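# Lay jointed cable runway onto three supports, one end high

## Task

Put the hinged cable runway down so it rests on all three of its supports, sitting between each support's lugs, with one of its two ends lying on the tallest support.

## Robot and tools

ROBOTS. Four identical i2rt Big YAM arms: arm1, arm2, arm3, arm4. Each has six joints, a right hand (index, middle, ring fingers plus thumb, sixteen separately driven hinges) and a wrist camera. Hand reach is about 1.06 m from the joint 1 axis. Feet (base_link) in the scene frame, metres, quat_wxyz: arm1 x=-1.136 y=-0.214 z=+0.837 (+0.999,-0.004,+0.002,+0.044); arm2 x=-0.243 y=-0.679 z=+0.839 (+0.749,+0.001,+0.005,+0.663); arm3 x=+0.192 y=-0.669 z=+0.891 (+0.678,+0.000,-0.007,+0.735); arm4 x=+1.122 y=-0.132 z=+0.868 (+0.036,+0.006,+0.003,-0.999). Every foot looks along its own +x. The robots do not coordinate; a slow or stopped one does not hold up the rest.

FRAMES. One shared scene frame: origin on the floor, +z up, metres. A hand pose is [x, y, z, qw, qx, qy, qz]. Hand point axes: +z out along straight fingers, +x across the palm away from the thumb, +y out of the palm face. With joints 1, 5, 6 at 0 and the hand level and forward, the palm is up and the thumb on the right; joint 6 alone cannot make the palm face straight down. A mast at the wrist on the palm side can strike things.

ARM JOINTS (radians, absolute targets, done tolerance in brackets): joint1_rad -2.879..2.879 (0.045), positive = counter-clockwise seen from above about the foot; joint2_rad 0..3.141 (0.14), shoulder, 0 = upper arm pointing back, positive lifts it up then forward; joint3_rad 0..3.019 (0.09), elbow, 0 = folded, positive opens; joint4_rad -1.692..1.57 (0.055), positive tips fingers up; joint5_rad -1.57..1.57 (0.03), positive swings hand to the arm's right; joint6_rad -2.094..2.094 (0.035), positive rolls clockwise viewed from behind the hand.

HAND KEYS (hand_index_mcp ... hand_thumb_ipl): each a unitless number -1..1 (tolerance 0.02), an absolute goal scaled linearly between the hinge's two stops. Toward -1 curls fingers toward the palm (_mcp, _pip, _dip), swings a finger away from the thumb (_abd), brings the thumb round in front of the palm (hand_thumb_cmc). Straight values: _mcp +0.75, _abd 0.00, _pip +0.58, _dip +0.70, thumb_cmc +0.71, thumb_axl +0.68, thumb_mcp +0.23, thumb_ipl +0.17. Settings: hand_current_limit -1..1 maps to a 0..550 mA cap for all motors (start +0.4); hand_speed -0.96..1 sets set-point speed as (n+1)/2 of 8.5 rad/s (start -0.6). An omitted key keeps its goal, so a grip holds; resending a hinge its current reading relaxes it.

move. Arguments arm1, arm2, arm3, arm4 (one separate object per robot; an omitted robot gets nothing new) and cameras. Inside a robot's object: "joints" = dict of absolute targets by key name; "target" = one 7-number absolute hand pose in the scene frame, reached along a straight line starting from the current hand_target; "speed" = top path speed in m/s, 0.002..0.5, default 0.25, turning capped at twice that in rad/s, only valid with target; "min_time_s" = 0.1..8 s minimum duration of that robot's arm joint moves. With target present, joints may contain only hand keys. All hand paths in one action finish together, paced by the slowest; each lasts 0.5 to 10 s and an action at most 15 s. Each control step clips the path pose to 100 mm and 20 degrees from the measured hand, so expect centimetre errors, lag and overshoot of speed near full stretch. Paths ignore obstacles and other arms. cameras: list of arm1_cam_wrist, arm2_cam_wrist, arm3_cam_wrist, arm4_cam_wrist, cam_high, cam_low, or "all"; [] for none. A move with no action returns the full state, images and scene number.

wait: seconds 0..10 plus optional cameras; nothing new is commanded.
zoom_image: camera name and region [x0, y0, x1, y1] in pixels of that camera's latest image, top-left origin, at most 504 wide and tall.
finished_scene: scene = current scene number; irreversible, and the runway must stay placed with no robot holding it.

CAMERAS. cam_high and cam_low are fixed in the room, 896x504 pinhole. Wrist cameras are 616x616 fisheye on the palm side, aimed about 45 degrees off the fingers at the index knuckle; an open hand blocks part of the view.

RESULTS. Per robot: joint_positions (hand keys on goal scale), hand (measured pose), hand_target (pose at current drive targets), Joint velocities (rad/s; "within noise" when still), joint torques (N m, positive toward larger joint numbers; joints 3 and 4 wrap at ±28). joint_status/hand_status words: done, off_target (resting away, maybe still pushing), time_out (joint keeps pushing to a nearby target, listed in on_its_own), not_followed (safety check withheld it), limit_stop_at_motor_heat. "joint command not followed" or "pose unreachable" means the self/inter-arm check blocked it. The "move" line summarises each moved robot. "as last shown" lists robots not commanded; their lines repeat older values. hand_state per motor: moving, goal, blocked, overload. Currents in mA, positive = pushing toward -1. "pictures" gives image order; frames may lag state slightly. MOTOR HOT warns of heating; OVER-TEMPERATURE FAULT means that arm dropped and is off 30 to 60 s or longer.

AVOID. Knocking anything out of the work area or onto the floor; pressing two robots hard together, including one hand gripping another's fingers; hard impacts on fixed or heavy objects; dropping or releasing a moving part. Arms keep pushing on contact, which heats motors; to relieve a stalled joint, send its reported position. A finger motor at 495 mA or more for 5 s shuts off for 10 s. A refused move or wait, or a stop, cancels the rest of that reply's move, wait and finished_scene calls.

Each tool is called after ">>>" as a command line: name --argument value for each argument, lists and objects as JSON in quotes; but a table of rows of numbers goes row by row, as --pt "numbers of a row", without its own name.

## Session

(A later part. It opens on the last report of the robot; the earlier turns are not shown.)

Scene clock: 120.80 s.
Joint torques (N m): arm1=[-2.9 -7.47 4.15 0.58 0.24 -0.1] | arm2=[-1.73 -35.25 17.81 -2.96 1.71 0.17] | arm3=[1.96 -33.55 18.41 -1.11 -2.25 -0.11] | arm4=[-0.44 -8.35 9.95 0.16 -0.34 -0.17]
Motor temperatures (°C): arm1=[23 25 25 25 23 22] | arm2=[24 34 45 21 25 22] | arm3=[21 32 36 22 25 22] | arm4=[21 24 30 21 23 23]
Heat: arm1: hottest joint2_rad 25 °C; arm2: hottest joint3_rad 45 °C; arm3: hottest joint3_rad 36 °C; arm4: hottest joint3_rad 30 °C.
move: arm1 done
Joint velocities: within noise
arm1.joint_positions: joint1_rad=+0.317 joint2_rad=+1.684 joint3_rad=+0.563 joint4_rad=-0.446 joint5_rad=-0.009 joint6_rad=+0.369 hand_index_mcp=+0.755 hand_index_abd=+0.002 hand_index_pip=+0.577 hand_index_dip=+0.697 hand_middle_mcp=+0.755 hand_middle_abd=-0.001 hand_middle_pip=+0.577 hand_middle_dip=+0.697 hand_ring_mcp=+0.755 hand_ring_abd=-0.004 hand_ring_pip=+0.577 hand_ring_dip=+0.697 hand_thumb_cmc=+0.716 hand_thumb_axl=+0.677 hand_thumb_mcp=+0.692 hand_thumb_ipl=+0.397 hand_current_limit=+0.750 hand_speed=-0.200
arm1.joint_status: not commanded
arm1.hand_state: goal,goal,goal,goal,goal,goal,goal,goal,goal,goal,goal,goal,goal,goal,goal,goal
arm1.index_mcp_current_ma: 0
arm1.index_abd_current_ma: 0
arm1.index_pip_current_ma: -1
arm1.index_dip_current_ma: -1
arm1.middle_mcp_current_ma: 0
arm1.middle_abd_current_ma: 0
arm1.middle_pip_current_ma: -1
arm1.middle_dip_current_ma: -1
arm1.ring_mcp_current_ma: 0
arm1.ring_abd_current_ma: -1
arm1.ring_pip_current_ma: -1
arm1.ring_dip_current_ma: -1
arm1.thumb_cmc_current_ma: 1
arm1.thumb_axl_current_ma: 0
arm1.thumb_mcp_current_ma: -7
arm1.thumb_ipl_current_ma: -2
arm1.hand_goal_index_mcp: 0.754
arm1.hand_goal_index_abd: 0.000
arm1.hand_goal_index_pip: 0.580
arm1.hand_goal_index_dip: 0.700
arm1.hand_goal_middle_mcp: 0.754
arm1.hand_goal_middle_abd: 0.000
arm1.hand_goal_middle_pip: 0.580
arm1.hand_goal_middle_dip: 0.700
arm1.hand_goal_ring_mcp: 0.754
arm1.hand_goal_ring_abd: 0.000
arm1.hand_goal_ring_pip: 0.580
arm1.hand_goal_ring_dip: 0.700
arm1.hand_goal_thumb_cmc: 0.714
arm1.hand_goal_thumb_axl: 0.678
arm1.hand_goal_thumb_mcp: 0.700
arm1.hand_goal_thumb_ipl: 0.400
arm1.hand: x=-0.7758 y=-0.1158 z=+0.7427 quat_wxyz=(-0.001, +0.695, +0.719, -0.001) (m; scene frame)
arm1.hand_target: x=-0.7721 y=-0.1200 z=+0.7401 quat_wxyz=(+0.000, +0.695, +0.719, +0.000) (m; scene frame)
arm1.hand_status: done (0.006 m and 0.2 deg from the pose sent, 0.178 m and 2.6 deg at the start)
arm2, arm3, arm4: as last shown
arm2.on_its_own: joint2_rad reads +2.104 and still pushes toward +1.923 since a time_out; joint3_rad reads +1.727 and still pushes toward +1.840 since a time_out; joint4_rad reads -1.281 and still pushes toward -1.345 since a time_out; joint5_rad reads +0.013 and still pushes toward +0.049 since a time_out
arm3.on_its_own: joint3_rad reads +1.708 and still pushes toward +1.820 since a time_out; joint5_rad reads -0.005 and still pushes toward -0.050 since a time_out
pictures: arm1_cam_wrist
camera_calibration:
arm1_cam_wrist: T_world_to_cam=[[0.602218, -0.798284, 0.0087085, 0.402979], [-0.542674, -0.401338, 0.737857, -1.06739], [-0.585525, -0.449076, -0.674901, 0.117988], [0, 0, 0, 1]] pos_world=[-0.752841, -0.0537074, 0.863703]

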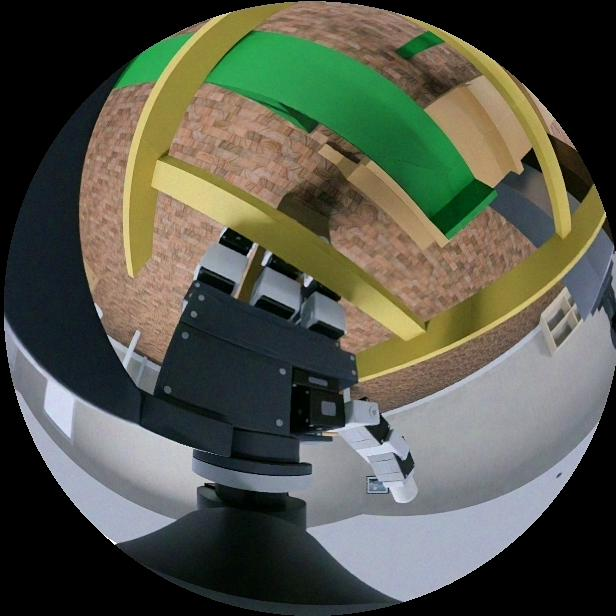

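>>> move --arm1 '{"target":[-0.762,-0.124,0.727,0,0.6947,0.7193,0],"speed":0.1}'

>>> move --arm1 '{"joints":{"hand_index_pip":0.434,"hand_middle_pip":0.434,"hand_ring_pip":0.434,"hand_index_dip":-0.782,"hand_middle_dip":-0.782,"hand_ring_dip":-0.782,"hand_speed":-0.4}}' --cameras '["arm1_cam_wrist","cam_low"]'

>>> zoom_image --camera "cam_low" --region '[480, 210, 680, 310]'

Scene clock: 122.03 s.
Joint torques (N m): arm1=[-2.84 -7.71 5.46 0.61 0.25 -0.09] | arm2=[-1.73 -35.31 17.84 -2.97 1.71 0.18] | arm3=[1.96 -33.55 18.41 -1.11 -2.25 -0.11] | arm4=[-0.79 -8.47 9.98 0.28 -0.33 -0.17]
Motor temperatures (°C): arm1=[23 25 25 25 23 22] | arm2=[24 34 45 21 25 22] | arm3=[21 32 36 22 25 22] | arm4=[21 24 30 21 23 23]
Heat: arm1: hottest joint2_rad 25 °C; arm2: hottest joint3_rad 45 °C; arm3: hottest joint3_rad 36 °C; arm4: hottest joint3_rad 30 °C.
move: arm1 off_target
Joint velocities: within noise
arm1.joint_positions: joint1_rad=+0.292 joint2_rad=+1.739 joint3_rad=+0.563 joint4_rad=-0.409 joint5_rad=-0.009 joint6_rad=+0.346 hand_index_mcp=+0.755 hand_index_abd=+0.002 hand_index_pip=+0.577 hand_index_dip=+0.697 hand_middle_mcp=+0.755 hand_middle_abd=-0.001 hand_middle_pip=+0.577 hand_middle_dip=+0.697 hand_ring_mcp=+0.755 hand_ring_abd=-0.004 hand_ring_pip=+0.577 hand_ring_dip=+0.697 hand_thumb_cmc=+0.716 hand_thumb_axl=+0.677 hand_thumb_mcp=+0.692 hand_thumb_ipl=+0.397 hand_current_limit=+0.750 hand_speed=-0.200
arm1.joint_status: not commanded
arm1.hand_state: goal,goal,goal,goal,goal,goal,goal,goal,goal,goal,goal,goal,goal,goal,goal,goal
arm1.index_mcp_current_ma: 0
arm1.index_abd_current_ma: 0
arm1.index_pip_current_ma: -1
arm1.index_dip_current_ma: -1
arm1.middle_mcp_current_ma: 0
arm1.middle_abd_current_ma: 0
arm1.middle_pip_current_ma: -1
arm1.middle_dip_current_ma: -1
arm1.ring_mcp_current_ma: 0
arm1.ring_abd_current_ma: -1
arm1.ring_pip_current_ma: -1
arm1.ring_dip_current_ma: -1
arm1.thumb_cmc_current_ma: 1
arm1.thumb_axl_current_ma: 0
arm1.thumb_mcp_current_ma: -7
arm1.thumb_ipl_current_ma: -2
arm1.hand_goal_index_mcp: 0.754
arm1.hand_goal_index_abd: 0.000
arm1.hand_goal_index_pip: 0.580
arm1.hand_goal_index_dip: 0.700
arm1.hand_goal_middle_mcp: 0.754
arm1.hand_goal_middle_abd: 0.000
arm1.hand_goal_middle_pip: 0.580
arm1.hand_goal_middle_dip: 0.700
arm1.hand_goal_ring_mcp: 0.754
arm1.hand_goal_ring_abd: 0.000
arm1.hand_goal_ring_pip: 0.580
arm1.hand_goal_ring_dip: 0.700
arm1.hand_goal_thumb_cmc: 0.714
arm1.hand_goal_thumb_axl: 0.678
arm1.hand_goal_thumb_mcp: 0.700
arm1.hand_goal_thumb_ipl: 0.400
arm1.hand: x=-0.7765 y=-0.1242 z=+0.7262 quat_wxyz=(-0.005, +0.695, +0.719, -0.009) (m; scene frame)
arm1.hand_target: x=-0.7623 y=-0.1241 z=+0.7275 quat_wxyz=(+0.000, +0.695, +0.719, +0.000) (m; scene frame)
arm1.hand_status: off_target (0.014 m and 1.2 deg from the pose sent, 0.022 m and 0.2 deg at the start)
arm2, arm3, arm4: as last shown
arm2.on_its_own: joint2_rad reads +2.104 and still pushes toward +1.923 since a time_out; joint3_rad reads +1.727 and still pushes toward +1.840 since a time_out; joint4_rad reads -1.281 and still pushes toward -1.345 since a time_out; joint5_rad reads +0.013 and still pushes toward +0.049 since a time_out
arm3.on_its_own: joint3_rad reads +1.708 and still pushes toward +1.820 since a time_out; joint5_rad reads -0.005 and still pushes toward -0.050 since a time_out
pictures: none

Scene clock: 123.20 s.
Joint torques (N m): arm1=[-2.84 -7.71 5.42 0.54 0.25 -0.11] | arm2=[-1.73 -35.25 17.81 -2.96 1.71 0.18] | arm3=[1.96 -33.49 18.43 -1.13 -2.25 -0.11] | arm4=[-0.21 -8.23 10.02 0.27 -0.33 -0.19]
Motor temperatures (°C): arm1=[23 25 25 25 23 22] | arm2=[24 34 46 21 25 22] | arm3=[21 32 36 22 25 22] | arm4=[21 24 30 21 23 23]
Heat: arm1: hottest joint2_rad 25 °C; arm2: hottest joint3_rad 46 °C; arm3: hottest joint3_rad 36 °C; arm4: hottest joint3_rad 30 °C.
move: arm1 done
Joint velocities: within noise
arm1.joint_positions: joint1_rad=+0.292 joint2_rad=+1.739 joint3_rad=+0.564 joint4_rad=-0.409 joint5_rad=-0.009 joint6_rad=+0.345 hand_index_mcp=+0.755 hand_index_abd=+0.002 hand_index_pip=+0.437 hand_index_dip=-0.778 hand_middle_mcp=+0.754 hand_middle_abd=-0.001 hand_middle_pip=+0.437 hand_middle_dip=-0.778 hand_ring_mcp=+0.755 hand_ring_abd=-0.004 hand_ring_pip=+0.437 hand_ring_dip=-0.778 hand_thumb_cmc=+0.716 hand_thumb_axl=+0.677 hand_thumb_mcp=+0.692 hand_thumb_ipl=+0.397 hand_current_limit=+0.750 hand_speed=-0.400
arm1.joint_status: all done
arm1.hand_state: goal,goal,goal,goal,goal,goal,goal,goal,goal,goal,goal,goal,goal,goal,goal,goal
arm1.index_mcp_current_ma: 0
arm1.index_abd_current_ma: 0
arm1.index_pip_current_ma: 1
arm1.index_dip_current_ma: 1
arm1.middle_mcp_current_ma: 0
arm1.middle_abd_current_ma: 0
arm1.middle_pip_current_ma: 1
arm1.middle_dip_current_ma: 1
arm1.ring_mcp_current_ma: 0
arm1.ring_abd_current_ma: -1
arm1.ring_pip_current_ma: 1
arm1.ring_dip_current_ma: 1
arm1.thumb_cmc_current_ma: 1
arm1.thumb_axl_current_ma: 0
arm1.thumb_mcp_current_ma: -7
arm1.thumb_ipl_current_ma: -2
arm1.hand_goal_index_mcp: 0.754
arm1.hand_goal_index_abd: 0.000
arm1.hand_goal_index_pip: 0.434
arm1.hand_goal_index_dip: -0.782
arm1.hand_goal_middle_mcp: 0.754
arm1.hand_goal_middle_abd: 0.000
arm1.hand_goal_middle_pip: 0.434
arm1.hand_goal_middle_dip: -0.782
arm1.hand_goal_ring_mcp: 0.754
arm1.hand_goal_ring_abd: 0.000
arm1.hand_goal_ring_pip: 0.434
arm1.hand_goal_ring_dip: -0.782
arm1.hand_goal_thumb_cmc: 0.714
arm1.hand_goal_thumb_axl: 0.678
arm1.hand_goal_thumb_mcp: 0.700
arm1.hand_goal_thumb_ipl: 0.400
arm1.hand: x=-0.7759 y=-0.1239 z=+0.7264 quat_wxyz=(-0.005, +0.695, +0.719, -0.008) (m; scene frame)
arm1.hand_target: x=-0.7623 y=-0.1241 z=+0.7275 quat_wxyz=(+0.000, +0.695, +0.719, +0.000) (m; scene frame)
arm1.hand_status: not commanded
arm2, arm3, arm4: as last shown
arm2.on_its_own: joint2_rad reads +2.104 and still pushes toward +1.923 since a time_out; joint3_rad reads +1.727 and still pushes toward +1.840 since a time_out; joint4_rad reads -1.281 and still pushes toward -1.345 since a time_out; joint5_rad reads +0.013 and still pushes toward +0.049 since a time_out
arm3.on_its_own: joint3_rad reads +1.708 and still pushes toward +1.820 since a time_out; joint5_rad reads -0.005 and still pushes toward -0.050 since a time_out
pictures: arm1_cam_wrist, cam_low
camera_calibration:
arm1_cam_wrist: T_world_to_cam=[[0.601945, -0.798526, 0.00431348, 0.399718], [-0.530949, -0.396193, 0.749082, -1.05712], [-0.596453, -0.453196, -0.662463, 0.0852477], [0, 0, 0, 1]] pos_world=[-0.751041, -0.0610069, 0.846622]

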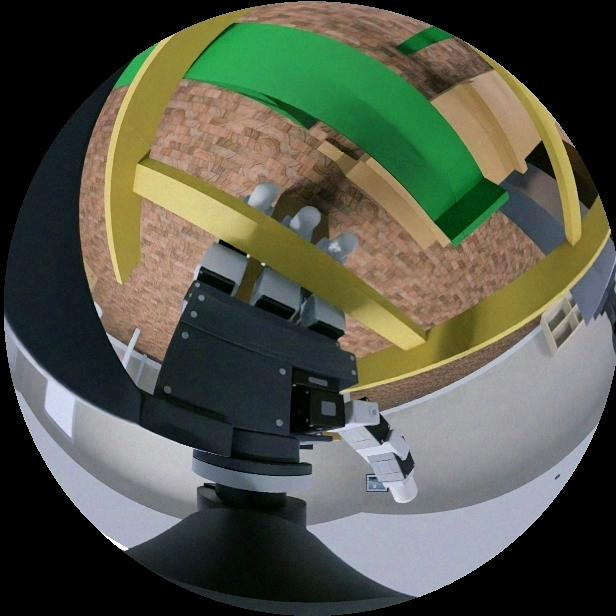

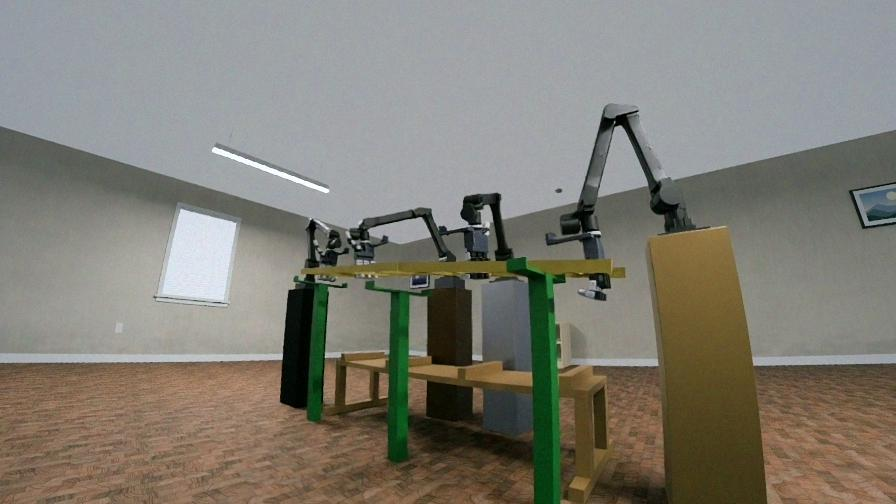

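Scaled by 2.520 from the camera's 896x504 image, which has a finer 1280x720 frame.

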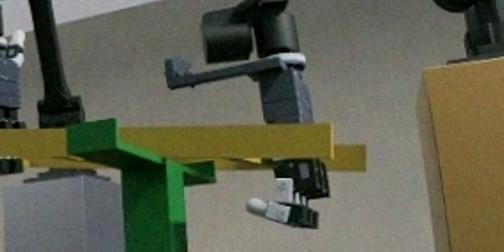

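>>> move --arm1 '{"target":[-0.748,-0.122,0.865,0,0.6947,0.7193,0],"speed":0.08}' --cameras '["arm1_cam_wrist","cam_low"]'

>>> zoom_image --camera "cam_low" --region '[480, 210, 680, 310]'

>>> zoom_image --camera "cam_low" --region '[280, 220, 500, 340]'

Scene clock: 125.90 s.
Joint torques (N m): arm1=[-3.14 -11.22 11.11 -0.79 0.26 -0.12] | arm2=[-1.79 -34.67 17.83 -2.18 2.36 0.12] | arm3=[1.85 -35.9 18.28 -1.17 -2.57 -0.12] | arm4=[-0.09 -7.71 10.06 0.21 -0.26 -0.12]
Motor temperatures (°C): arm1=[23 25 25 25 23 22] | arm2=[24 35 46 21 25 22] | arm3=[21 33 36 22 25 22] | arm4=[21 24 30 21 23 23]
Heat: arm1: hottest joint2_rad 25 °C; arm2: hottest joint3_rad 46 °C; arm3: hottest joint3_rad 36 °C; arm4: hottest joint3_rad 30 °C.
move: arm1 off_target
Joint velocities: within noise
arm1.joint_positions: joint1_rad=+0.284 joint2_rad=+1.438 joint3_rad=+0.663 joint4_rad=-0.871 joint5_rad=-0.007 joint6_rad=+0.335 hand_index_mcp=+0.754 hand_index_abd=+0.002 hand_index_pip=+0.437 hand_index_dip=-0.778 hand_middle_mcp=+0.762 hand_middle_abd=-0.001 hand_middle_pip=+0.446 hand_middle_dip=-0.769 hand_ring_mcp=+0.771 hand_ring_abd=-0.004 hand_ring_pip=+0.472 hand_ring_dip=-0.732 hand_thumb_cmc=+0.716 hand_thumb_axl=+0.677 hand_thumb_mcp=+0.692 hand_thumb_ipl=+0.397 hand_current_limit=+0.750 hand_speed=-0.400
arm1.joint_status: not commanded
arm1.hand_state: goal,goal,goal,goal,goal,goal,goal,goal,goal,goal,blocked,blocked,goal,goal,goal,goal
arm1.index_mcp_current_ma: 0
arm1.index_abd_current_ma: 0
arm1.index_pip_current_ma: 1
arm1.index_dip_current_ma: 1
arm1.middle_mcp_current_ma: 5
arm1.middle_abd_current_ma: 0
arm1.middle_pip_current_ma: 9
arm1.middle_dip_current_ma: 10
arm1.ring_mcp_current_ma: 16
arm1.ring_abd_current_ma: -1
arm1.ring_pip_current_ma: 52
arm1.ring_dip_current_ma: 83
arm1.thumb_cmc_current_ma: 1
arm1.thumb_axl_current_ma: 0
arm1.thumb_mcp_current_ma: -7
arm1.thumb_ipl_current_ma: -2
arm1.hand_goal_index_mcp: 0.754
arm1.hand_goal_index_abd: 0.000
arm1.hand_goal_index_pip: 0.434
arm1.hand_goal_index_dip: -0.782
arm1.hand_goal_middle_mcp: 0.754
arm1.hand_goal_middle_abd: 0.000
arm1.hand_goal_middle_pip: 0.434
arm1.hand_goal_middle_dip: -0.782
arm1.hand_goal_ring_mcp: 0.754
arm1.hand_goal_ring_abd: 0.000
arm1.hand_goal_ring_pip: 0.434
arm1.hand_goal_ring_dip: -0.782
arm1.hand_goal_thumb_cmc: 0.714
arm1.hand_goal_thumb_axl: 0.678
arm1.hand_goal_thumb_mcp: 0.700
arm1.hand_goal_thumb_ipl: 0.400
arm1.hand: x=-0.7776 y=-0.1267 z=+0.8301 quat_wxyz=(-0.017, +0.694, +0.719, -0.037) (m; scene frame)
arm1.hand_target: x=-0.7492 y=-0.1226 z=+0.8648 quat_wxyz=(+0.001, +0.695, +0.719, +0.000) (m; scene frame)
arm1.hand_status: off_target (0.046 m and 4.7 deg from the pose sent, 0.141 m and 1.1 deg at the start)
arm2, arm3, arm4: as last shown
arm2.joint_positions: joint1_rad=+0.377 joint2_rad=+2.097 joint3_rad=+1.727 joint4_rad=-1.300 joint5_rad=-0.003 joint6_rad=+1.827 hand_index_mcp=+0.834 hand_index_abd=-0.026 hand_index_pip=+0.516 hand_index_dip=-0.607 hand_middle_mcp=+0.828 hand_middle_abd=-0.003 hand_middle_pip=+0.492 hand_middle_dip=-0.629 hand_ring_mcp=+0.799 hand_ring_abd=-0.004 hand_ring_pip=+0.483 hand_ring_dip=-0.628 hand_thumb_cmc=+0.715 hand_thumb_axl=+0.678 hand_thumb_mcp=+0.694 hand_thumb_ipl=+0.398 hand_current_limit=+0.750 hand_speed=-0.600
arm2.index_abd_current_ma: -43
arm2.index_dip_current_ma: 170
arm2.middle_mcp_current_ma: 228
arm2.middle_abd_current_ma: -3
arm2.middle_dip_current_ma: 94
arm2.ring_mcp_current_ma: 115
arm2.ring_abd_current_ma: -3
arm2.ring_pip_current_ma: 119
arm2.ring_dip_current_ma: 98
arm2.on_its_own: joint2_rad reads +2.097 and still pushes toward +1.923 since a time_out; joint3_rad reads +1.727 and still pushes toward +1.840 since a time_out; joint5_rad reads -0.003 and still pushes toward +0.049 since a time_out; hand_index_dip moved -0.021 toward your old target -0.670
arm2.hand: x=-0.3099 y=-0.1190 z=+0.8794 quat_wxyz=(+0.041, +0.706, +0.706, -0.031) (m; scene frame)
arm2.hand_target: x=-0.2907 y=-0.0865 z=+1.0191 quat_wxyz=(-0.049, +0.720, +0.691, +0.052) (m; scene frame)
arm3.joint_positions: joint1_rad=-0.411 joint2_rad=+2.092 joint3_rad=+1.708 joint4_rad=-1.277 joint5_rad=+0.002 joint6_rad=-1.878 hand_index_mcp=+0.847 hand_index_abd=+0.005 hand_index_pip=+0.499 hand_index_dip=-0.613 hand_middle_mcp=+0.844 hand_middle_abd=+0.005 hand_middle_pip=+0.512 hand_middle_dip=-0.605 hand_ring_mcp=+0.812 hand_ring_abd=+0.000 hand_ring_pip=+0.524 hand_ring_dip=-0.562 hand_thumb_cmc=+0.715 hand_thumb_axl=+0.677 hand_thumb_mcp=+0.692 hand_thumb_ipl=+0.397 hand_current_limit=+0.750 hand_speed=-0.600
arm3.index_abd_current_ma: 1
arm3.index_dip_current_ma: 69
arm3.middle_mcp_current_ma: 172
arm3.middle_abd_current_ma: 1
arm3.middle_dip_current_ma: 88
arm3.ring_mcp_current_ma: 79
arm3.ring_abd_current_ma: 0
arm3.on_its_own: joint2_rad reads +2.092 and still pushes toward +1.930 since a time_out; joint3_rad reads +1.708 and still pushes toward +1.820 since a time_out; joint5_rad reads +0.002 and still pushes toward -0.050 since a time_out
arm3.hand: x=+0.3022 y=-0.0768 z=+0.9338 quat_wxyz=(-0.033, -0.699, +0.714, -0.021) (m; scene frame)
arm4.joint_positions: joint1_rad=-0.094 joint2_rad=+1.202 joint3_rad=+0.777 joint4_rad=-1.196 joint5_rad=+0.003 joint6_rad=-0.003 hand_index_mcp=+0.786 hand_index_abd=+0.010 hand_index_pip=+0.472 hand_index_dip=-0.741 hand_middle_mcp=+0.758 hand_middle_abd=+0.004 hand_middle_pip=+0.448 hand_middle_dip=-0.764 hand_ring_mcp=+0.754 hand_ring_abd=-0.002 hand_ring_pip=+0.437 hand_ring_dip=-0.778 hand_thumb_cmc=+0.715 hand_thumb_axl=+0.677 hand_thumb_mcp=+0.693 hand_thumb_ipl=+0.397 hand_current_limit=+0.750 hand_speed=-0.600
arm4.hand_state: blocked,goal,blocked,blocked,goal,goal,goal,goal,goal,goal,goal,goal,goal,goal,goal,goal
arm4.index_mcp_current_ma: 144
arm4.middle_mcp_current_ma: 16
arm4.middle_pip_current_ma: 55
arm4.middle_dip_current_ma: 72
arm4.hand: x=+0.7521 y=-0.1015 z=+0.9634 quat_wxyz=(-0.025, +0.700, -0.713, +0.019) (m; scene frame)
pictures: arm1_cam_wrist, cam_low
camera_calibration:
arm1_cam_wrist: T_world_to_cam=[[0.602659, -0.797913, -0.0116841, 0.411995], [-0.486257, -0.378798, 0.787443, -1.13173], [-0.632737, -0.468878, -0.616277, 0.0830811], [0, 0, 0, 1]] pos_world=[-0.746038, -0.0610068, 0.947189]

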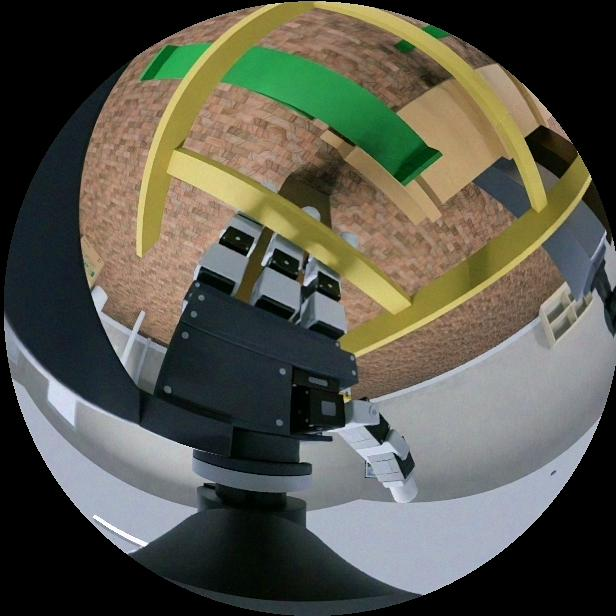

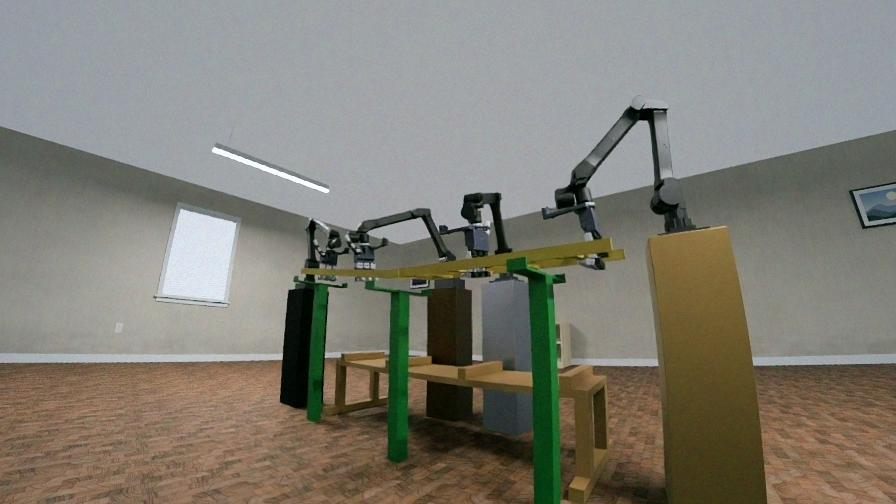

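Scaled by 2.520 from the camera's 896x504 image, which has a finer 1280x720 frame.

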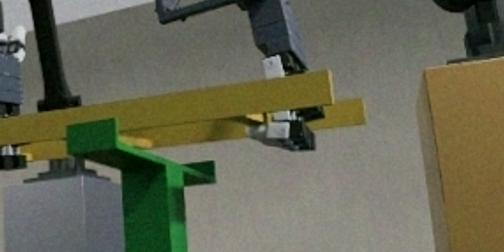

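Scaled by 2.291 from the camera's 896x504 image, which has a finer 1280x720 frame.

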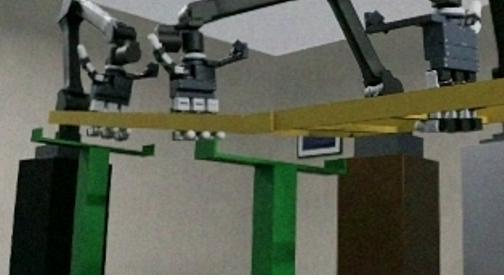

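>>> move --arm1 '{"target":[-0.755,-0.06,0.85,0,0.6947,0.7193,0],"speed":0.02}' --arm2 '{"joints":{"joint1_rad":0.327,"joint2_rad":2.0,"joint3_rad":2.04,"joint4_rad":-1.40,"joint6_rad":1.807},"min_time_s":3}' --arm3 '{"joints":{"joint1_rad":-0.363,"joint2_rad":1.986,"joint3_rad":1.99,"joint4_rad":-1.36,"joint6_rad":-1.888},"min_time_s":3}' --arm4 '{"target":[0.738,-0.068,0.985,0,0.7071,-0.7071,0],"speed":0.02}' --cameras '["cam_high","cam_low"]'

>>> zoom_image --camera "cam_low" --region '[280, 220, 500, 340]'

>>> zoom_image --camera "cam_low" --region '[480, 210, 680, 310]'

>>> zoom_image --camera "cam_high" --region '[240, 130, 600, 410]'

Scene clock: 132.93 s.
Joint torques (N m): arm1=[0.03 -8.41 11.04 0.25 0.09 0.16] | arm2=[-2.14 -34.55 18.32 -2.5 2.21 -0.07] | arm3=[1.9 -36.42 18.69 -2.19 -2.48 -0.16] | arm4=[-1.2 -6.71 10.61 0.29 -0.06 -0.12]
Motor temperatures (°C): arm1=[23 25 26 25 23 22] | arm2=[24 36 48 21 26 22] | arm3=[21 34 37 22 26 22] | arm4=[21 24 31 21 23 23]
Heat: arm1: hottest joint3_rad 26 °C; arm2: hottest joint3_rad 48 °C; arm3: hottest joint3_rad 37 °C; arm4: hottest joint3_rad 31 °C.
move: arm1 off_target; arm2 time_out; arm3 time_out; arm4 off_target
Joint velocities: within noise
arm1.joint_positions: joint1_rad=+0.422 joint2_rad=+1.475 joint3_rad=+0.701 joint4_rad=-0.854 joint5_rad=-0.005 joint6_rad=+0.483 hand_index_mcp=+0.754 hand_index_abd=+0.002 hand_index_pip=+0.437 hand_index_dip=-0.778 hand_middle_mcp=+0.763 hand_middle_abd=+0.001 hand_middle_pip=+0.450 hand_middle_dip=-0.759 hand_ring_mcp=+0.772 hand_ring_abd=-0.004 hand_ring_pip=+0.472 hand_ring_dip=-0.733 hand_thumb_cmc=+0.716 hand_thumb_axl=+0.677 hand_thumb_mcp=+0.692 hand_thumb_ipl=+0.397 hand_current_limit=+0.750 hand_speed=-0.400
arm1.joint_status: not commanded
arm1.hand_state: goal,goal,goal,goal,goal,goal,goal,blocked,goal,goal,blocked,blocked,goal,goal,goal,goal
arm1.index_mcp_current_ma: 0
arm1.index_abd_current_ma: 0
arm1.index_pip_current_ma: 1
arm1.index_dip_current_ma: 1
arm1.middle_mcp_current_ma: 6
arm1.middle_abd_current_ma: 0
arm1.middle_pip_current_ma: 14
arm1.middle_dip_current_ma: 24
arm1.ring_mcp_current_ma: 18
arm1.ring_abd_current_ma: -1
arm1.ring_pip_current_ma: 52
arm1.ring_dip_current_ma: 78
arm1.thumb_cmc_current_ma: 1
arm1.thumb_axl_current_ma: 0
arm1.thumb_mcp_current_ma: -7
arm1.thumb_ipl_current_ma: -2
arm1.hand_goal_index_mcp: 0.754
arm1.hand_goal_index_abd: 0.000
arm1.hand_goal_index_pip: 0.434
arm1.hand_goal_index_dip: -0.782
arm1.hand_goal_middle_mcp: 0.754
arm1.hand_goal_middle_abd: 0.000
arm1.hand_goal_middle_pip: 0.434
arm1.hand_goal_middle_dip: -0.782
arm1.hand_goal_ring_mcp: 0.754
arm1.hand_goal_ring_abd: 0.000
arm1.hand_goal_ring_pip: 0.434
arm1.hand_goal_ring_dip: -0.782
arm1.hand_goal_thumb_cmc: 0.714
arm1.hand_goal_thumb_axl: 0.678
arm1.hand_goal_thumb_mcp: 0.700
arm1.hand_goal_thumb_ipl: 0.400
arm1.hand: x=-0.7781 y=-0.0820 z=+0.8309 quat_wxyz=(-0.009, +0.697, +0.716, -0.031) (m; scene frame)
arm1.hand_target: x=-0.7563 y=-0.0604 z=+0.8508 quat_wxyz=(+0.000, +0.695, +0.719, +0.000) (m; scene frame)
arm1.hand_status: off_target (0.037 m and 3.7 deg from the pose sent, 0.073 m and 4.7 deg at the start)
arm2.joint_positions: joint1_rad=+0.361 joint2_rad=+2.160 joint3_rad=+1.865 joint4_rad=-1.345 joint5_rad=+0.001 joint6_rad=+1.821 hand_index_mcp=+0.834 hand_index_abd=-0.026 hand_index_pip=+0.516 hand_index_dip=-0.607 hand_middle_mcp=+0.829 hand_middle_abd=-0.003 hand_middle_pip=+0.493 hand_middle_dip=-0.624 hand_ring_mcp=+0.800 hand_ring_abd=-0.004 hand_ring_pip=+0.487 hand_ring_dip=-0.620 hand_thumb_cmc=+0.715 hand_thumb_axl=+0.678 hand_thumb_mcp=+0.694 hand_thumb_ipl=+0.398 hand_current_limit=+0.750 hand_speed=-0.600
arm2.joint_status: joint2_rad time_out (moved +0.063 of -0.097); joint3_rad time_out (moved +0.138 of +0.313); the others done
arm2.hand_state: blocked,blocked,blocked,blocked,blocked,goal,blocked,blocked,blocked,goal,blocked,blocked,goal,goal,goal,goal
arm2.index_mcp_current_ma: 254
arm2.index_abd_current_ma: -43
arm2.index_pip_current_ma: 242
arm2.index_dip_current_ma: 170
arm2.middle_mcp_current_ma: 234
arm2.middle_abd_current_ma: -3
arm2.middle_pip_current_ma: 156
arm2.middle_dip_current_ma: 111
arm2.ring_mcp_current_ma: 122
arm2.ring_abd_current_ma: -4
arm2.ring_pip_current_ma: 134
arm2.ring_dip_current_ma: 126
arm2.thumb_cmc_current_ma: 0
arm2.thumb_axl_current_ma: 0
arm2.thumb_mcp_current_ma: -9
arm2.thumb_ipl_current_ma: -3
arm2.hand_goal_index_mcp: 0.754
arm2.hand_goal_index_abd: 0.000
arm2.hand_goal_index_pip: 0.434
arm2.hand_goal_index_dip: -0.670
arm2.hand_goal_middle_mcp: 0.754
arm2.hand_goal_middle_abd: 0.000
arm2.hand_goal_middle_pip: 0.434
arm2.hand_goal_middle_dip: -0.670
arm2.hand_goal_ring_mcp: 0.754
arm2.hand_goal_ring_abd: 0.000
arm2.hand_goal_ring_pip: 0.434
arm2.hand_goal_ring_dip: -0.670
arm2.hand_goal_thumb_cmc: 0.714
arm2.hand_goal_thumb_axl: 0.678
arm2.hand_goal_thumb_mcp: 0.700
arm2.hand_goal_thumb_ipl: 0.400
arm2.on_its_own: joint2_rad reads +2.160 and still pushes toward +2.000 since a time_out; joint3_rad reads +1.865 and still pushes toward +1.978 since a time_out; joint5_rad reads +0.001 and still pushes toward +0.049 since a time_out
arm2.hand: x=-0.3085 y=-0.0836 z=+0.8886 quat_wxyz=(+0.029, +0.710, +0.703, -0.023) (m; scene frame)
arm2.hand_target: x=-0.2830 y=-0.0561 z=+1.0269 quat_wxyz=(-0.050, +0.717, +0.693, +0.055) (m; scene frame)
arm2.hand_status: not commanded
arm3.joint_positions: joint1_rad=-0.397 joint2_rad=+2.142 joint3_rad=+1.814 joint4_rad=-1.307 joint5_rad=+0.000 joint6_rad=-1.863 hand_index_mcp=+0.848 hand_index_abd=+0.010 hand_index_pip=+0.503 hand_index_dip=-0.610 hand_middle_mcp=+0.844 hand_middle_abd=+0.010 hand_middle_pip=+0.512 hand_middle_dip=-0.604 hand_ring_mcp=+0.813 hand_ring_abd=+0.004 hand_ring_pip=+0.524 hand_ring_dip=-0.562 hand_thumb_cmc=+0.715 hand_thumb_axl=+0.677 hand_thumb_mcp=+0.692 hand_thumb_ipl=+0.397 hand_current_limit=+0.750 hand_speed=-0.600
arm3.joint_status: joint2_rad time_out (moved +0.051 of -0.106); joint3_rad time_out (moved +0.107 of +0.282); the others done
arm3.hand_state: blocked,goal,blocked,blocked,blocked,goal,blocked,blocked,blocked,goal,blocked,blocked,goal,goal,goal,goal
arm3.index_mcp_current_ma: 186
arm3.index_abd_current_ma: 2
arm3.index_pip_current_ma: 96
arm3.index_dip_current_ma: 76
arm3.middle_mcp_current_ma: 172
arm3.middle_abd_current_ma: 2
arm3.middle_pip_current_ma: 119
arm3.middle_dip_current_ma: 91
arm3.ring_mcp_current_ma: 81
arm3.ring_abd_current_ma: 0
arm3.ring_pip_current_ma: 154
arm3.ring_dip_current_ma: 216
arm3.thumb_cmc_current_ma: 0
arm3.thumb_axl_current_ma: 0
arm3.thumb_mcp_current_ma: -3
arm3.thumb_ipl_current_ma: -1
arm3.hand_goal_index_mcp: 0.754
arm3.hand_goal_index_abd: 0.000
arm3.hand_goal_index_pip: 0.434
arm3.hand_goal_index_dip: -0.670
arm3.hand_goal_middle_mcp: 0.754
arm3.hand_goal_middle_abd: 0.000
arm3.hand_goal_middle_pip: 0.434
arm3.hand_goal_middle_dip: -0.670
arm3.hand_goal_ring_mcp: 0.754
arm3.hand_goal_ring_abd: 0.000
arm3.hand_goal_ring_pip: 0.434
arm3.hand_goal_ring_dip: -0.670
arm3.hand_goal_thumb_cmc: 0.714
arm3.hand_goal_thumb_axl: 0.678
arm3.hand_goal_thumb_mcp: 0.700
arm3.hand_goal_thumb_ipl: 0.400
arm3.on_its_own: joint2_rad reads +2.142 and still pushes toward +1.986 since a time_out; joint3_rad reads +1.814 and still pushes toward +1.927 since a time_out; joint5_rad reads +0.000 and still pushes toward -0.050 since a time_out
arm3.hand: x=+0.3026 y=-0.0469 z=+0.9407 quat_wxyz=(-0.021, -0.699, +0.715, -0.015) (m; scene frame)
arm3.hand_target: x=+0.2782 y=-0.0205 z=+1.0845 quat_wxyz=(+0.063, -0.719, +0.690, +0.057) (m; scene frame)
arm3.hand_status: not commanded
arm4.joint_positions: joint1_rad=-0.206 joint2_rad=+1.202 joint3_rad=+0.777 joint4_rad=-1.195 joint5_rad=-0.004 joint6_rad=-0.126 hand_index_mcp=+0.785 hand_index_abd=+0.008 hand_index_pip=+0.471 hand_index_dip=-0.749 hand_middle_mcp=+0.757 hand_middle_abd=+0.000 hand_middle_pip=+0.451 hand_middle_dip=-0.754 hand_ring_mcp=+0.754 hand_ring_abd=-0.002 hand_ring_pip=+0.437 hand_ring_dip=-0.778 hand_thumb_cmc=+0.715 hand_thumb_axl=+0.677 hand_thumb_mcp=+0.693 hand_thumb_ipl=+0.397 hand_current_limit=+0.750 hand_speed=-0.600
arm4.joint_status: not commanded
arm4.hand_state: blocked,goal,blocked,blocked,goal,goal,goal,blocked,goal,goal,goal,goal,goal,goal,goal,goal
arm4.index_mcp_current_ma: 141
arm4.index_abd_current_ma: 25
arm4.index_pip_current_ma: 155
arm4.index_dip_current_ma: 139
arm4.middle_mcp_current_ma: 9
arm4.middle_abd_current_ma: 1
arm4.middle_pip_current_ma: 68
arm4.middle_dip_current_ma: 117
arm4.ring_mcp_current_ma: 1
arm4.ring_abd_current_ma: -5
arm4.ring_pip_current_ma: 10
arm4.ring_dip_current_ma: 14
arm4.thumb_cmc_current_ma: 4
arm4.thumb_axl_current_ma: -3
arm4.thumb_mcp_current_ma: -35
arm4.thumb_ipl_current_ma: -12
arm4.hand_goal_index_mcp: 0.754
arm4.hand_goal_index_abd: 0.000
arm4.hand_goal_index_pip: 0.434
arm4.hand_goal_index_dip: -0.782
arm4.hand_goal_middle_mcp: 0.754
arm4.hand_goal_middle_abd: 0.000
arm4.hand_goal_middle_pip: 0.434
arm4.hand_goal_middle_dip: -0.782
arm4.hand_goal_ring_mcp: 0.754
arm4.hand_goal_ring_abd: 0.000
arm4.hand_goal_ring_pip: 0.434
arm4.hand_goal_ring_dip: -0.782
arm4.hand_goal_thumb_cmc: 0.714
arm4.hand_goal_thumb_axl: 0.678
arm4.hand_goal_thumb_mcp: 0.700
arm4.hand_goal_thumb_ipl: 0.400
arm4.hand: x=+0.7540 y=-0.0716 z=+0.9635 quat_wxyz=(-0.020, +0.704, -0.710, +0.023) (m; scene frame)
arm4.hand_target: x=+0.7388 y=-0.0680 z=+0.9852 quat_wxyz=(+0.000, +0.707, -0.707, +0.000) (m; scene frame)
arm4.hand_status: off_target (0.027 m and 3.5 deg from the pose sent, 0.042 m and 3.8 deg at the start)
pictures: cam_high, cam_low

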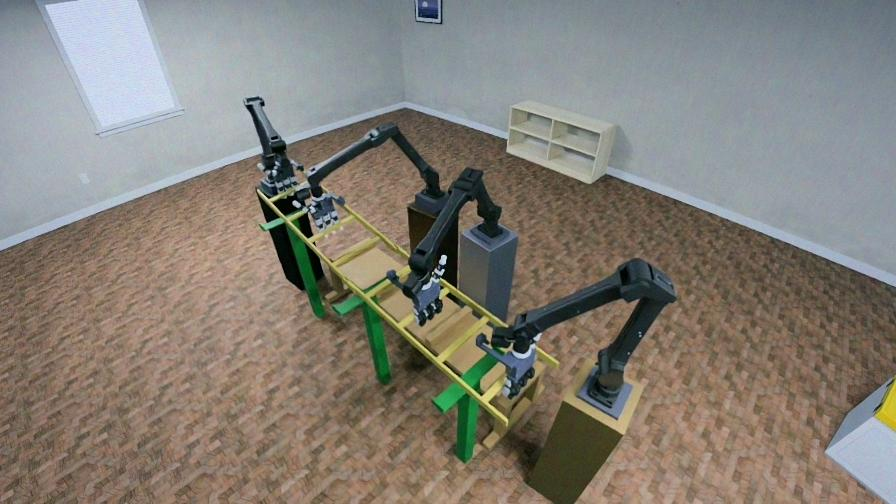

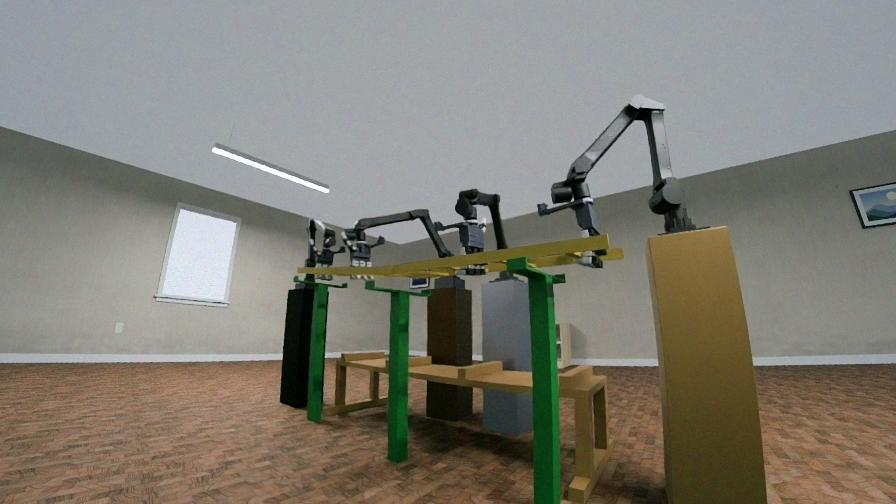

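Scaled by 2.291 from the camera's 896x504 image, which has a finer 1280x720 frame.

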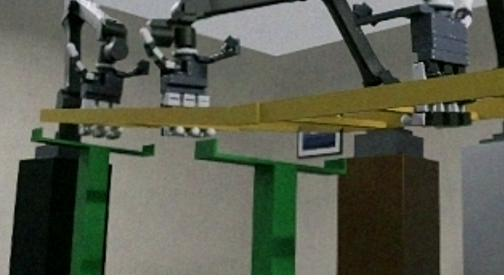

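Scaled by 2.520 from the camera's 896x504 image, which has a finer 1280x720 frame.

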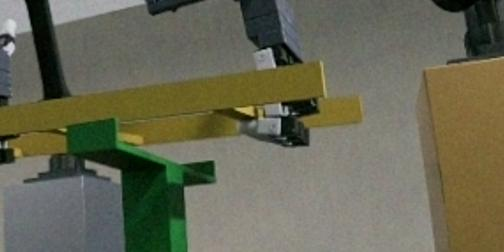

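Scaled by 1.400 from the camera's 896x504 image, which has a finer 1280x720 frame.

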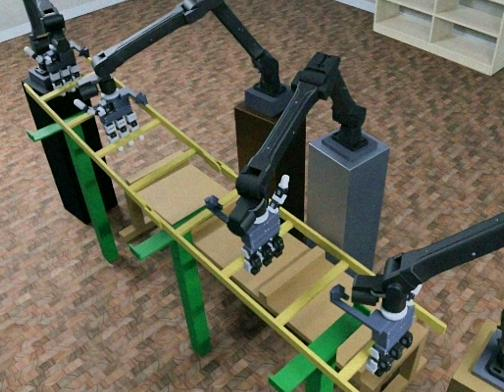

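>>> move --arm1 '{"target":[-0.755,-0.005,0.852,0,0.6947,0.7193,0],"speed":0.016}' --arm2 '{"joints":{"joint1_rad":0.300,"joint2_rad":2.146,"joint3_rad":2.34,"joint4_rad":-1.54,"joint6_rad":1.775},"min_time_s":3}' --arm3 '{"joints":{"joint1_rad":-0.340,"joint2_rad":2.133,"joint3_rad":2.29,"joint4_rad":-1.51,"joint6_rad":-1.86},"min_time_s":3}' --arm4 '{"target":[0.738,-0.022,0.985,0,0.7071,-0.7071,0],"speed":0.016}' --cameras '["cam_high","cam_low"]'

>>> zoom_image --camera "cam_low" --region '[280, 220, 500, 340]'

>>> zoom_image --camera "cam_low" --region '[480, 210, 680, 310]'

>>> zoom_image --camera "cam_high" --region '[240, 130, 600, 410]'

Scene clock: 139.43 s.
Joint torques (N m): arm1=[-0.15 -9.93 11.54 -0.32 0.15 0.19] | arm2=[-2.26 -37.6 18.65 -2.36 2.19 -0.09] | arm3=[2.32 -40.41 18.99 -2.32 -2.47 -0.11] | arm4=[-1.61 -6.07 12.26 0.24 -0.12 -0.11]
Motor temperatures (°C): arm1=[23 25 27 25 23 22] | arm2=[24 37 50 21 27 22] | arm3=[21 35 39 22 26 22] | arm4=[21 24 31 21 23 23]
Heat: arm1: hottest joint3_rad 27 °C; arm2: hottest joint3_rad 50 °C; arm3: hottest joint3_rad 39 °C; arm4: hottest joint3_rad 31 °C.
move: arm1 off_target; arm2 time_out; arm3 time_out; arm4 off_target
Joint velocities: within noise
arm1.joint_positions: joint1_rad=+0.551 joint2_rad=+1.548 joint3_rad=+0.782 joint4_rad=-0.856 joint5_rad=-0.005 joint6_rad=+0.608 hand_index_mcp=+0.754 hand_index_abd=+0.002 hand_index_pip=+0.437 hand_index_dip=-0.778 hand_middle_mcp=+0.762 hand_middle_abd=+0.003 hand_middle_pip=+0.449 hand_middle_dip=-0.765 hand_ring_mcp=+0.774 hand_ring_abd=-0.005 hand_ring_pip=+0.472 hand_ring_dip=-0.733 hand_thumb_cmc=+0.716 hand_thumb_axl=+0.677 hand_thumb_mcp=+0.692 hand_thumb_ipl=+0.397 hand_current_limit=+0.750 hand_speed=-0.400
arm1.joint_status: not commanded
arm1.hand_state: goal,goal,goal,goal,goal,goal,goal,goal,goal,goal,blocked,blocked,goal,goal,goal,goal
arm1.index_mcp_current_ma: 0
arm1.index_abd_current_ma: 0
arm1.index_pip_current_ma: 1
arm1.index_dip_current_ma: 1
arm1.middle_mcp_current_ma: 5
arm1.middle_abd_current_ma: 1
arm1.middle_pip_current_ma: 12
arm1.middle_dip_current_ma: 15
arm1.ring_mcp_current_ma: 20
arm1.ring_abd_current_ma: -2
arm1.ring_pip_current_ma: 52
arm1.ring_dip_current_ma: 78
arm1.thumb_cmc_current_ma: 1
arm1.thumb_axl_current_ma: 0
arm1.thumb_mcp_current_ma: -7
arm1.thumb_ipl_current_ma: -2
arm1.hand_goal_index_mcp: 0.754
arm1.hand_goal_index_abd: 0.000
arm1.hand_goal_index_pip: 0.434
arm1.hand_goal_index_dip: -0.782
arm1.hand_goal_middle_mcp: 0.754
arm1.hand_goal_middle_abd: 0.000
arm1.hand_goal_middle_pip: 0.434
arm1.hand_goal_middle_dip: -0.782
arm1.hand_goal_ring_mcp: 0.754
arm1.hand_goal_ring_abd: 0.000
arm1.hand_goal_ring_pip: 0.434
arm1.hand_goal_ring_dip: -0.782
arm1.hand_goal_thumb_cmc: 0.714
arm1.hand_goal_thumb_axl: 0.678
arm1.hand_goal_thumb_mcp: 0.700
arm1.hand_goal_thumb_ipl: 0.400
arm1.hand: x=-0.7746 y=-0.0288 z=+0.8301 quat_wxyz=(-0.005, +0.696, +0.717, -0.029) (m; scene frame)
arm1.hand_target: x=-0.7563 y=-0.0057 z=+0.8525 quat_wxyz=(+0.000, +0.695, +0.719, +0.000) (m; scene frame)
arm1.hand_status: off_target (0.038 m and 3.4 deg from the pose sent, 0.083 m and 3.7 deg at the start)
arm2.joint_positions: joint1_rad=+0.336 joint2_rad=+2.319 joint3_rad=+2.157 joint4_rad=-1.489 joint5_rad=+0.001 joint6_rad=+1.793 hand_index_mcp=+0.834 hand_index_abd=-0.026 hand_index_pip=+0.516 hand_index_dip=-0.610 hand_middle_mcp=+0.829 hand_middle_abd=-0.005 hand_middle_pip=+0.494 hand_middle_dip=-0.623 hand_ring_mcp=+0.800 hand_ring_abd=-0.005 hand_ring_pip=+0.489 hand_ring_dip=-0.615 hand_thumb_cmc=+0.715 hand_thumb_axl=+0.678 hand_thumb_mcp=+0.694 hand_thumb_ipl=+0.398 hand_current_limit=+0.750 hand_speed=-0.600
arm2.joint_status: joint2_rad time_out (moved +0.158 of -0.014); joint3_rad time_out (moved +0.292 of +0.475); the others done
arm2.hand_state: blocked,blocked,blocked,blocked,blocked,goal,blocked,blocked,blocked,goal,blocked,blocked,goal,goal,goal,goal
arm2.index_mcp_current_ma: 254
arm2.index_abd_current_ma: -43
arm2.index_pip_current_ma: 242
arm2.index_dip_current_ma: 159
arm2.middle_mcp_current_ma: 234
arm2.middle_abd_current_ma: -4
arm2.middle_pip_current_ma: 159
arm2.middle_dip_current_ma: 114
arm2.ring_mcp_current_ma: 122
arm2.ring_abd_current_ma: -5
arm2.ring_pip_current_ma: 140
arm2.ring_dip_current_ma: 142
arm2.thumb_cmc_current_ma: 0
arm2.thumb_axl_current_ma: 0
arm2.thumb_mcp_current_ma: -9
arm2.thumb_ipl_current_ma: -3
arm2.hand_goal_index_mcp: 0.754
arm2.hand_goal_index_abd: 0.000
arm2.hand_goal_index_pip: 0.434
arm2.hand_goal_index_dip: -0.670
arm2.hand_goal_middle_mcp: 0.754
arm2.hand_goal_middle_abd: 0.000
arm2.hand_goal_middle_pip: 0.434
arm2.hand_goal_middle_dip: -0.670
arm2.hand_goal_ring_mcp: 0.754
arm2.hand_goal_ring_abd: 0.000
arm2.hand_goal_ring_pip: 0.434
arm2.hand_goal_ring_dip: -0.670
arm2.hand_goal_thumb_cmc: 0.714
arm2.hand_goal_thumb_axl: 0.678
arm2.hand_goal_thumb_mcp: 0.700
arm2.hand_goal_thumb_ipl: 0.400
arm2.on_its_own: joint2_rad reads +2.319 and still pushes toward +2.146 since a time_out; joint3_rad reads +2.157 and still pushes toward +2.270 since a time_out; joint5_rad reads +0.001 and still pushes toward +0.049 since a time_out
arm2.hand: x=-0.3033 y=-0.0315 z=+0.8928 quat_wxyz=(+0.033, +0.709, +0.704, -0.026) (m; scene frame)
arm2.hand_target: x=-0.2729 y=-0.0108 z=+1.0468 quat_wxyz=(-0.051, +0.715, +0.695, +0.058) (m; scene frame)
arm2.hand_status: not commanded
arm3.joint_positions: joint1_rad=-0.379 joint2_rad=+2.307 joint3_rad=+2.107 joint4_rad=-1.455 joint5_rad=+0.000 joint6_rad=-1.840 hand_index_mcp=+0.848 hand_index_abd=+0.010 hand_index_pip=+0.503 hand_index_dip=-0.610 hand_middle_mcp=+0.844 hand_middle_abd=+0.010 hand_middle_pip=+0.512 hand_middle_dip=-0.604 hand_ring_mcp=+0.813 hand_ring_abd=+0.004 hand_ring_pip=+0.524 hand_ring_dip=-0.562 hand_thumb_cmc=+0.715 hand_thumb_axl=+0.677 hand_thumb_mcp=+0.692 hand_thumb_ipl=+0.397 hand_current_limit=+0.750 hand_speed=-0.600
arm3.joint_status: joint2_rad time_out (moved +0.164 of -0.009); joint3_rad time_out (moved +0.293 of +0.476); joint4_rad time_out (moved -0.148 of -0.203); the others done
arm3.hand_state: blocked,goal,blocked,blocked,blocked,goal,blocked,blocked,blocked,goal,blocked,blocked,goal,goal,goal,goal
arm3.index_mcp_current_ma: 186
arm3.index_abd_current_ma: 2
arm3.index_pip_current_ma: 96
arm3.index_dip_current_ma: 76
arm3.middle_mcp_current_ma: 172
arm3.middle_abd_current_ma: 2
arm3.middle_pip_current_ma: 119
arm3.middle_dip_current_ma: 91
arm3.ring_mcp_current_ma: 81
arm3.ring_abd_current_ma: 0
arm3.ring_pip_current_ma: 154
arm3.ring_dip_current_ma: 216
arm3.thumb_cmc_current_ma: 0
arm3.thumb_axl_current_ma: 0
arm3.thumb_mcp_current_ma: -3
arm3.thumb_ipl_current_ma: -1
arm3.hand_goal_index_mcp: 0.754
arm3.hand_goal_index_abd: 0.000
arm3.hand_goal_index_pip: 0.434
arm3.hand_goal_index_dip: -0.670
arm3.hand_goal_middle_mcp: 0.754
arm3.hand_goal_middle_abd: 0.000
arm3.hand_goal_middle_pip: 0.434
arm3.hand_goal_middle_dip: -0.670
arm3.hand_goal_ring_mcp: 0.754
arm3.hand_goal_ring_abd: 0.000
arm3.hand_goal_ring_pip: 0.434
arm3.hand_goal_ring_dip: -0.670
arm3.hand_goal_thumb_cmc: 0.714
arm3.hand_goal_thumb_axl: 0.678
arm3.hand_goal_thumb_mcp: 0.700
arm3.hand_goal_thumb_ipl: 0.400
arm3.on_its_own: joint2_rad reads +2.307 and still pushes toward +2.133 since a time_out; joint3_rad reads +2.107 and still pushes toward +2.220 since a time_out; joint4_rad reads -1.455 and still pushes toward -1.510 since a time_out; joint5_rad reads +0.000 and still pushes toward -0.050 since a time_out
arm3.hand: x=+0.3065 y=+0.0054 z=+0.9422 quat_wxyz=(-0.029, -0.696, +0.717, -0.020) (m; scene frame)
arm3.hand_target: x=+0.2742 y=+0.0249 z=+1.1059 quat_wxyz=(+0.059, -0.717, +0.692, +0.058) (m; scene frame)
arm3.hand_status: not commanded
arm4.joint_positions: joint1_rad=-0.354 joint2_rad=+1.217 joint3_rad=+0.777 joint4_rad=-1.190 joint5_rad=-0.004 joint6_rad=-0.275 hand_index_mcp=+0.784 hand_index_abd=+0.008 hand_index_pip=+0.471 hand_index_dip=-0.749 hand_middle_mcp=+0.757 hand_middle_abd=+0.001 hand_middle_pip=+0.450 hand_middle_dip=-0.759 hand_ring_mcp=+0.754 hand_ring_abd=-0.002 hand_ring_pip=+0.437 hand_ring_dip=-0.778 hand_thumb_cmc=+0.715 hand_thumb_axl=+0.677 hand_thumb_mcp=+0.693 hand_thumb_ipl=+0.397 hand_current_limit=+0.750 hand_speed=-0.600
arm4.joint_status: not commanded
arm4.hand_state: blocked,goal,blocked,blocked,goal,goal,goal,blocked,goal,goal,goal,goal,goal,goal,goal,goal
arm4.index_mcp_current_ma: 132
arm4.index_abd_current_ma: 26
arm4.index_pip_current_ma: 155
arm4.index_dip_current_ma: 141
arm4.middle_mcp_current_ma: 10
arm4.middle_abd_current_ma: 3
arm4.middle_pip_current_ma: 65
arm4.middle_dip_current_ma: 96
arm4.ring_mcp_current_ma: 1
arm4.ring_abd_current_ma: -5
arm4.ring_pip_current_ma: 10
arm4.ring_dip_current_ma: 14
arm4.thumb_cmc_current_ma: 3
arm4.thumb_axl_current_ma: -3
arm4.thumb_mcp_current_ma: -35
arm4.thumb_ipl_current_ma: -12
arm4.hand_goal_index_mcp: 0.754
arm4.hand_goal_index_abd: 0.000
arm4.hand_goal_index_pip: 0.434
arm4.hand_goal_index_dip: -0.782
arm4.hand_goal_middle_mcp: 0.754
arm4.hand_goal_middle_abd: 0.000
arm4.hand_goal_middle_pip: 0.434
arm4.hand_goal_middle_dip: -0.782
arm4.hand_goal_ring_mcp: 0.754
arm4.hand_goal_ring_abd: 0.000
arm4.hand_goal_ring_pip: 0.434
arm4.hand_goal_ring_dip: -0.782
arm4.hand_goal_thumb_cmc: 0.714
arm4.hand_goal_thumb_axl: 0.678
arm4.hand_goal_thumb_mcp: 0.700
arm4.hand_goal_thumb_ipl: 0.400
arm4.hand: x=+0.7620 y=-0.0304 z=+0.9590 quat_wxyz=(-0.019, +0.704, -0.709, +0.029) (m; scene frame)
arm4.hand_target: x=+0.7396 y=-0.0224 z=+0.9854 quat_wxyz=(+0.000, +0.707, -0.707, +0.000) (m; scene frame)
arm4.hand_status: off_target (0.036 m and 4.0 deg from the pose sent, 0.056 m and 3.5 deg at the start)
pictures: cam_high, cam_low

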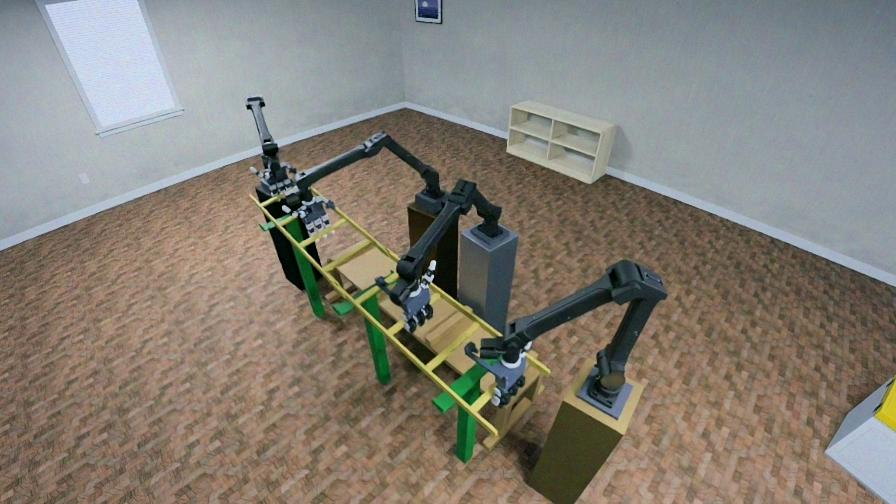

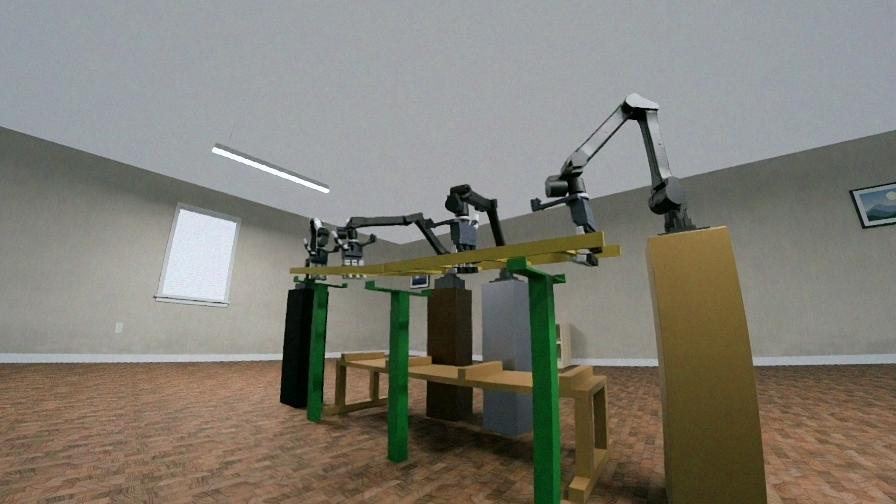

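Scaled by 2.291 from the camera's 896x504 image, which has a finer 1280x720 frame.

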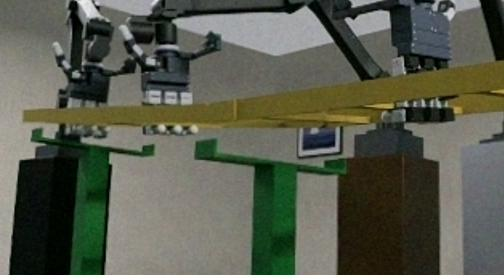

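Scaled by 2.520 from the camera's 896x504 image, which has a finer 1280x720 frame.

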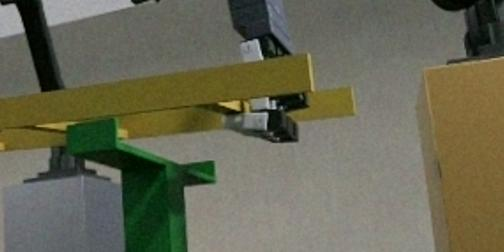

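Scaled by 1.400 from the camera's 896x504 image, which has a finer 1280x720 frame.

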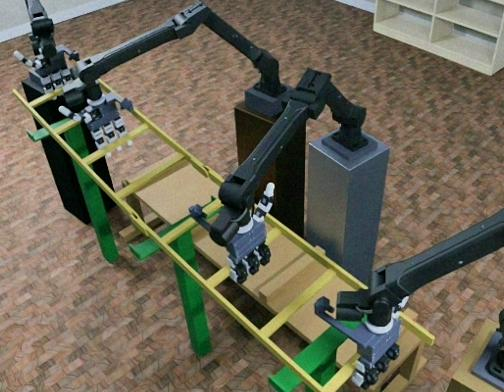

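>>> zoom_image --camera "cam_high" --region '[310, 230, 430, 330]'

>>> zoom_image --camera "cam_high" --region '[410, 320, 550, 440]'

>>> zoom_image --camera "cam_high" --region '[230, 170, 350, 260]'

Scaled by 4.200 from the camera's 896x504 image, which has a finer 1280x720 frame.

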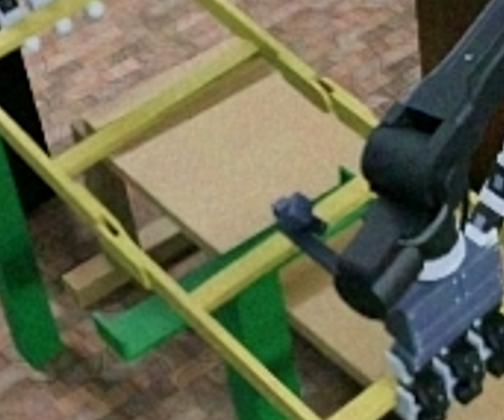

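Scaled by 3.600 from the camera's 896x504 image, which has a finer 1280x720 frame.

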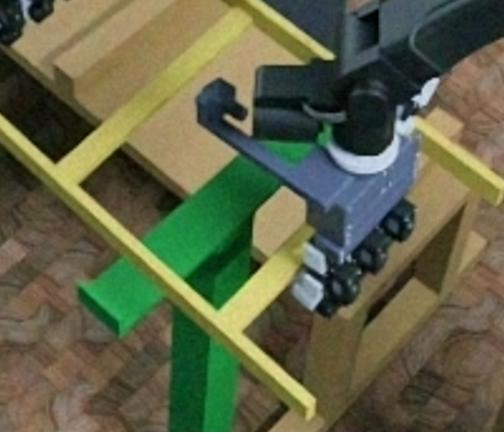

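Scaled by 4.200 from the camera's 896x504 image, which has a finer 1280x720 frame.

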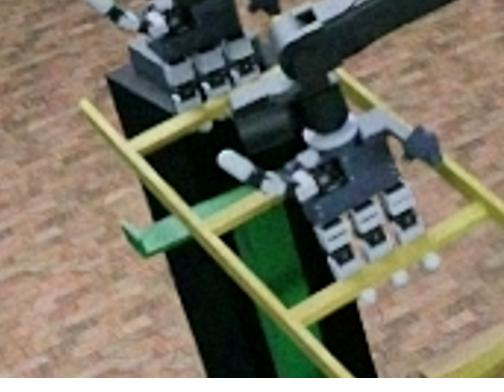

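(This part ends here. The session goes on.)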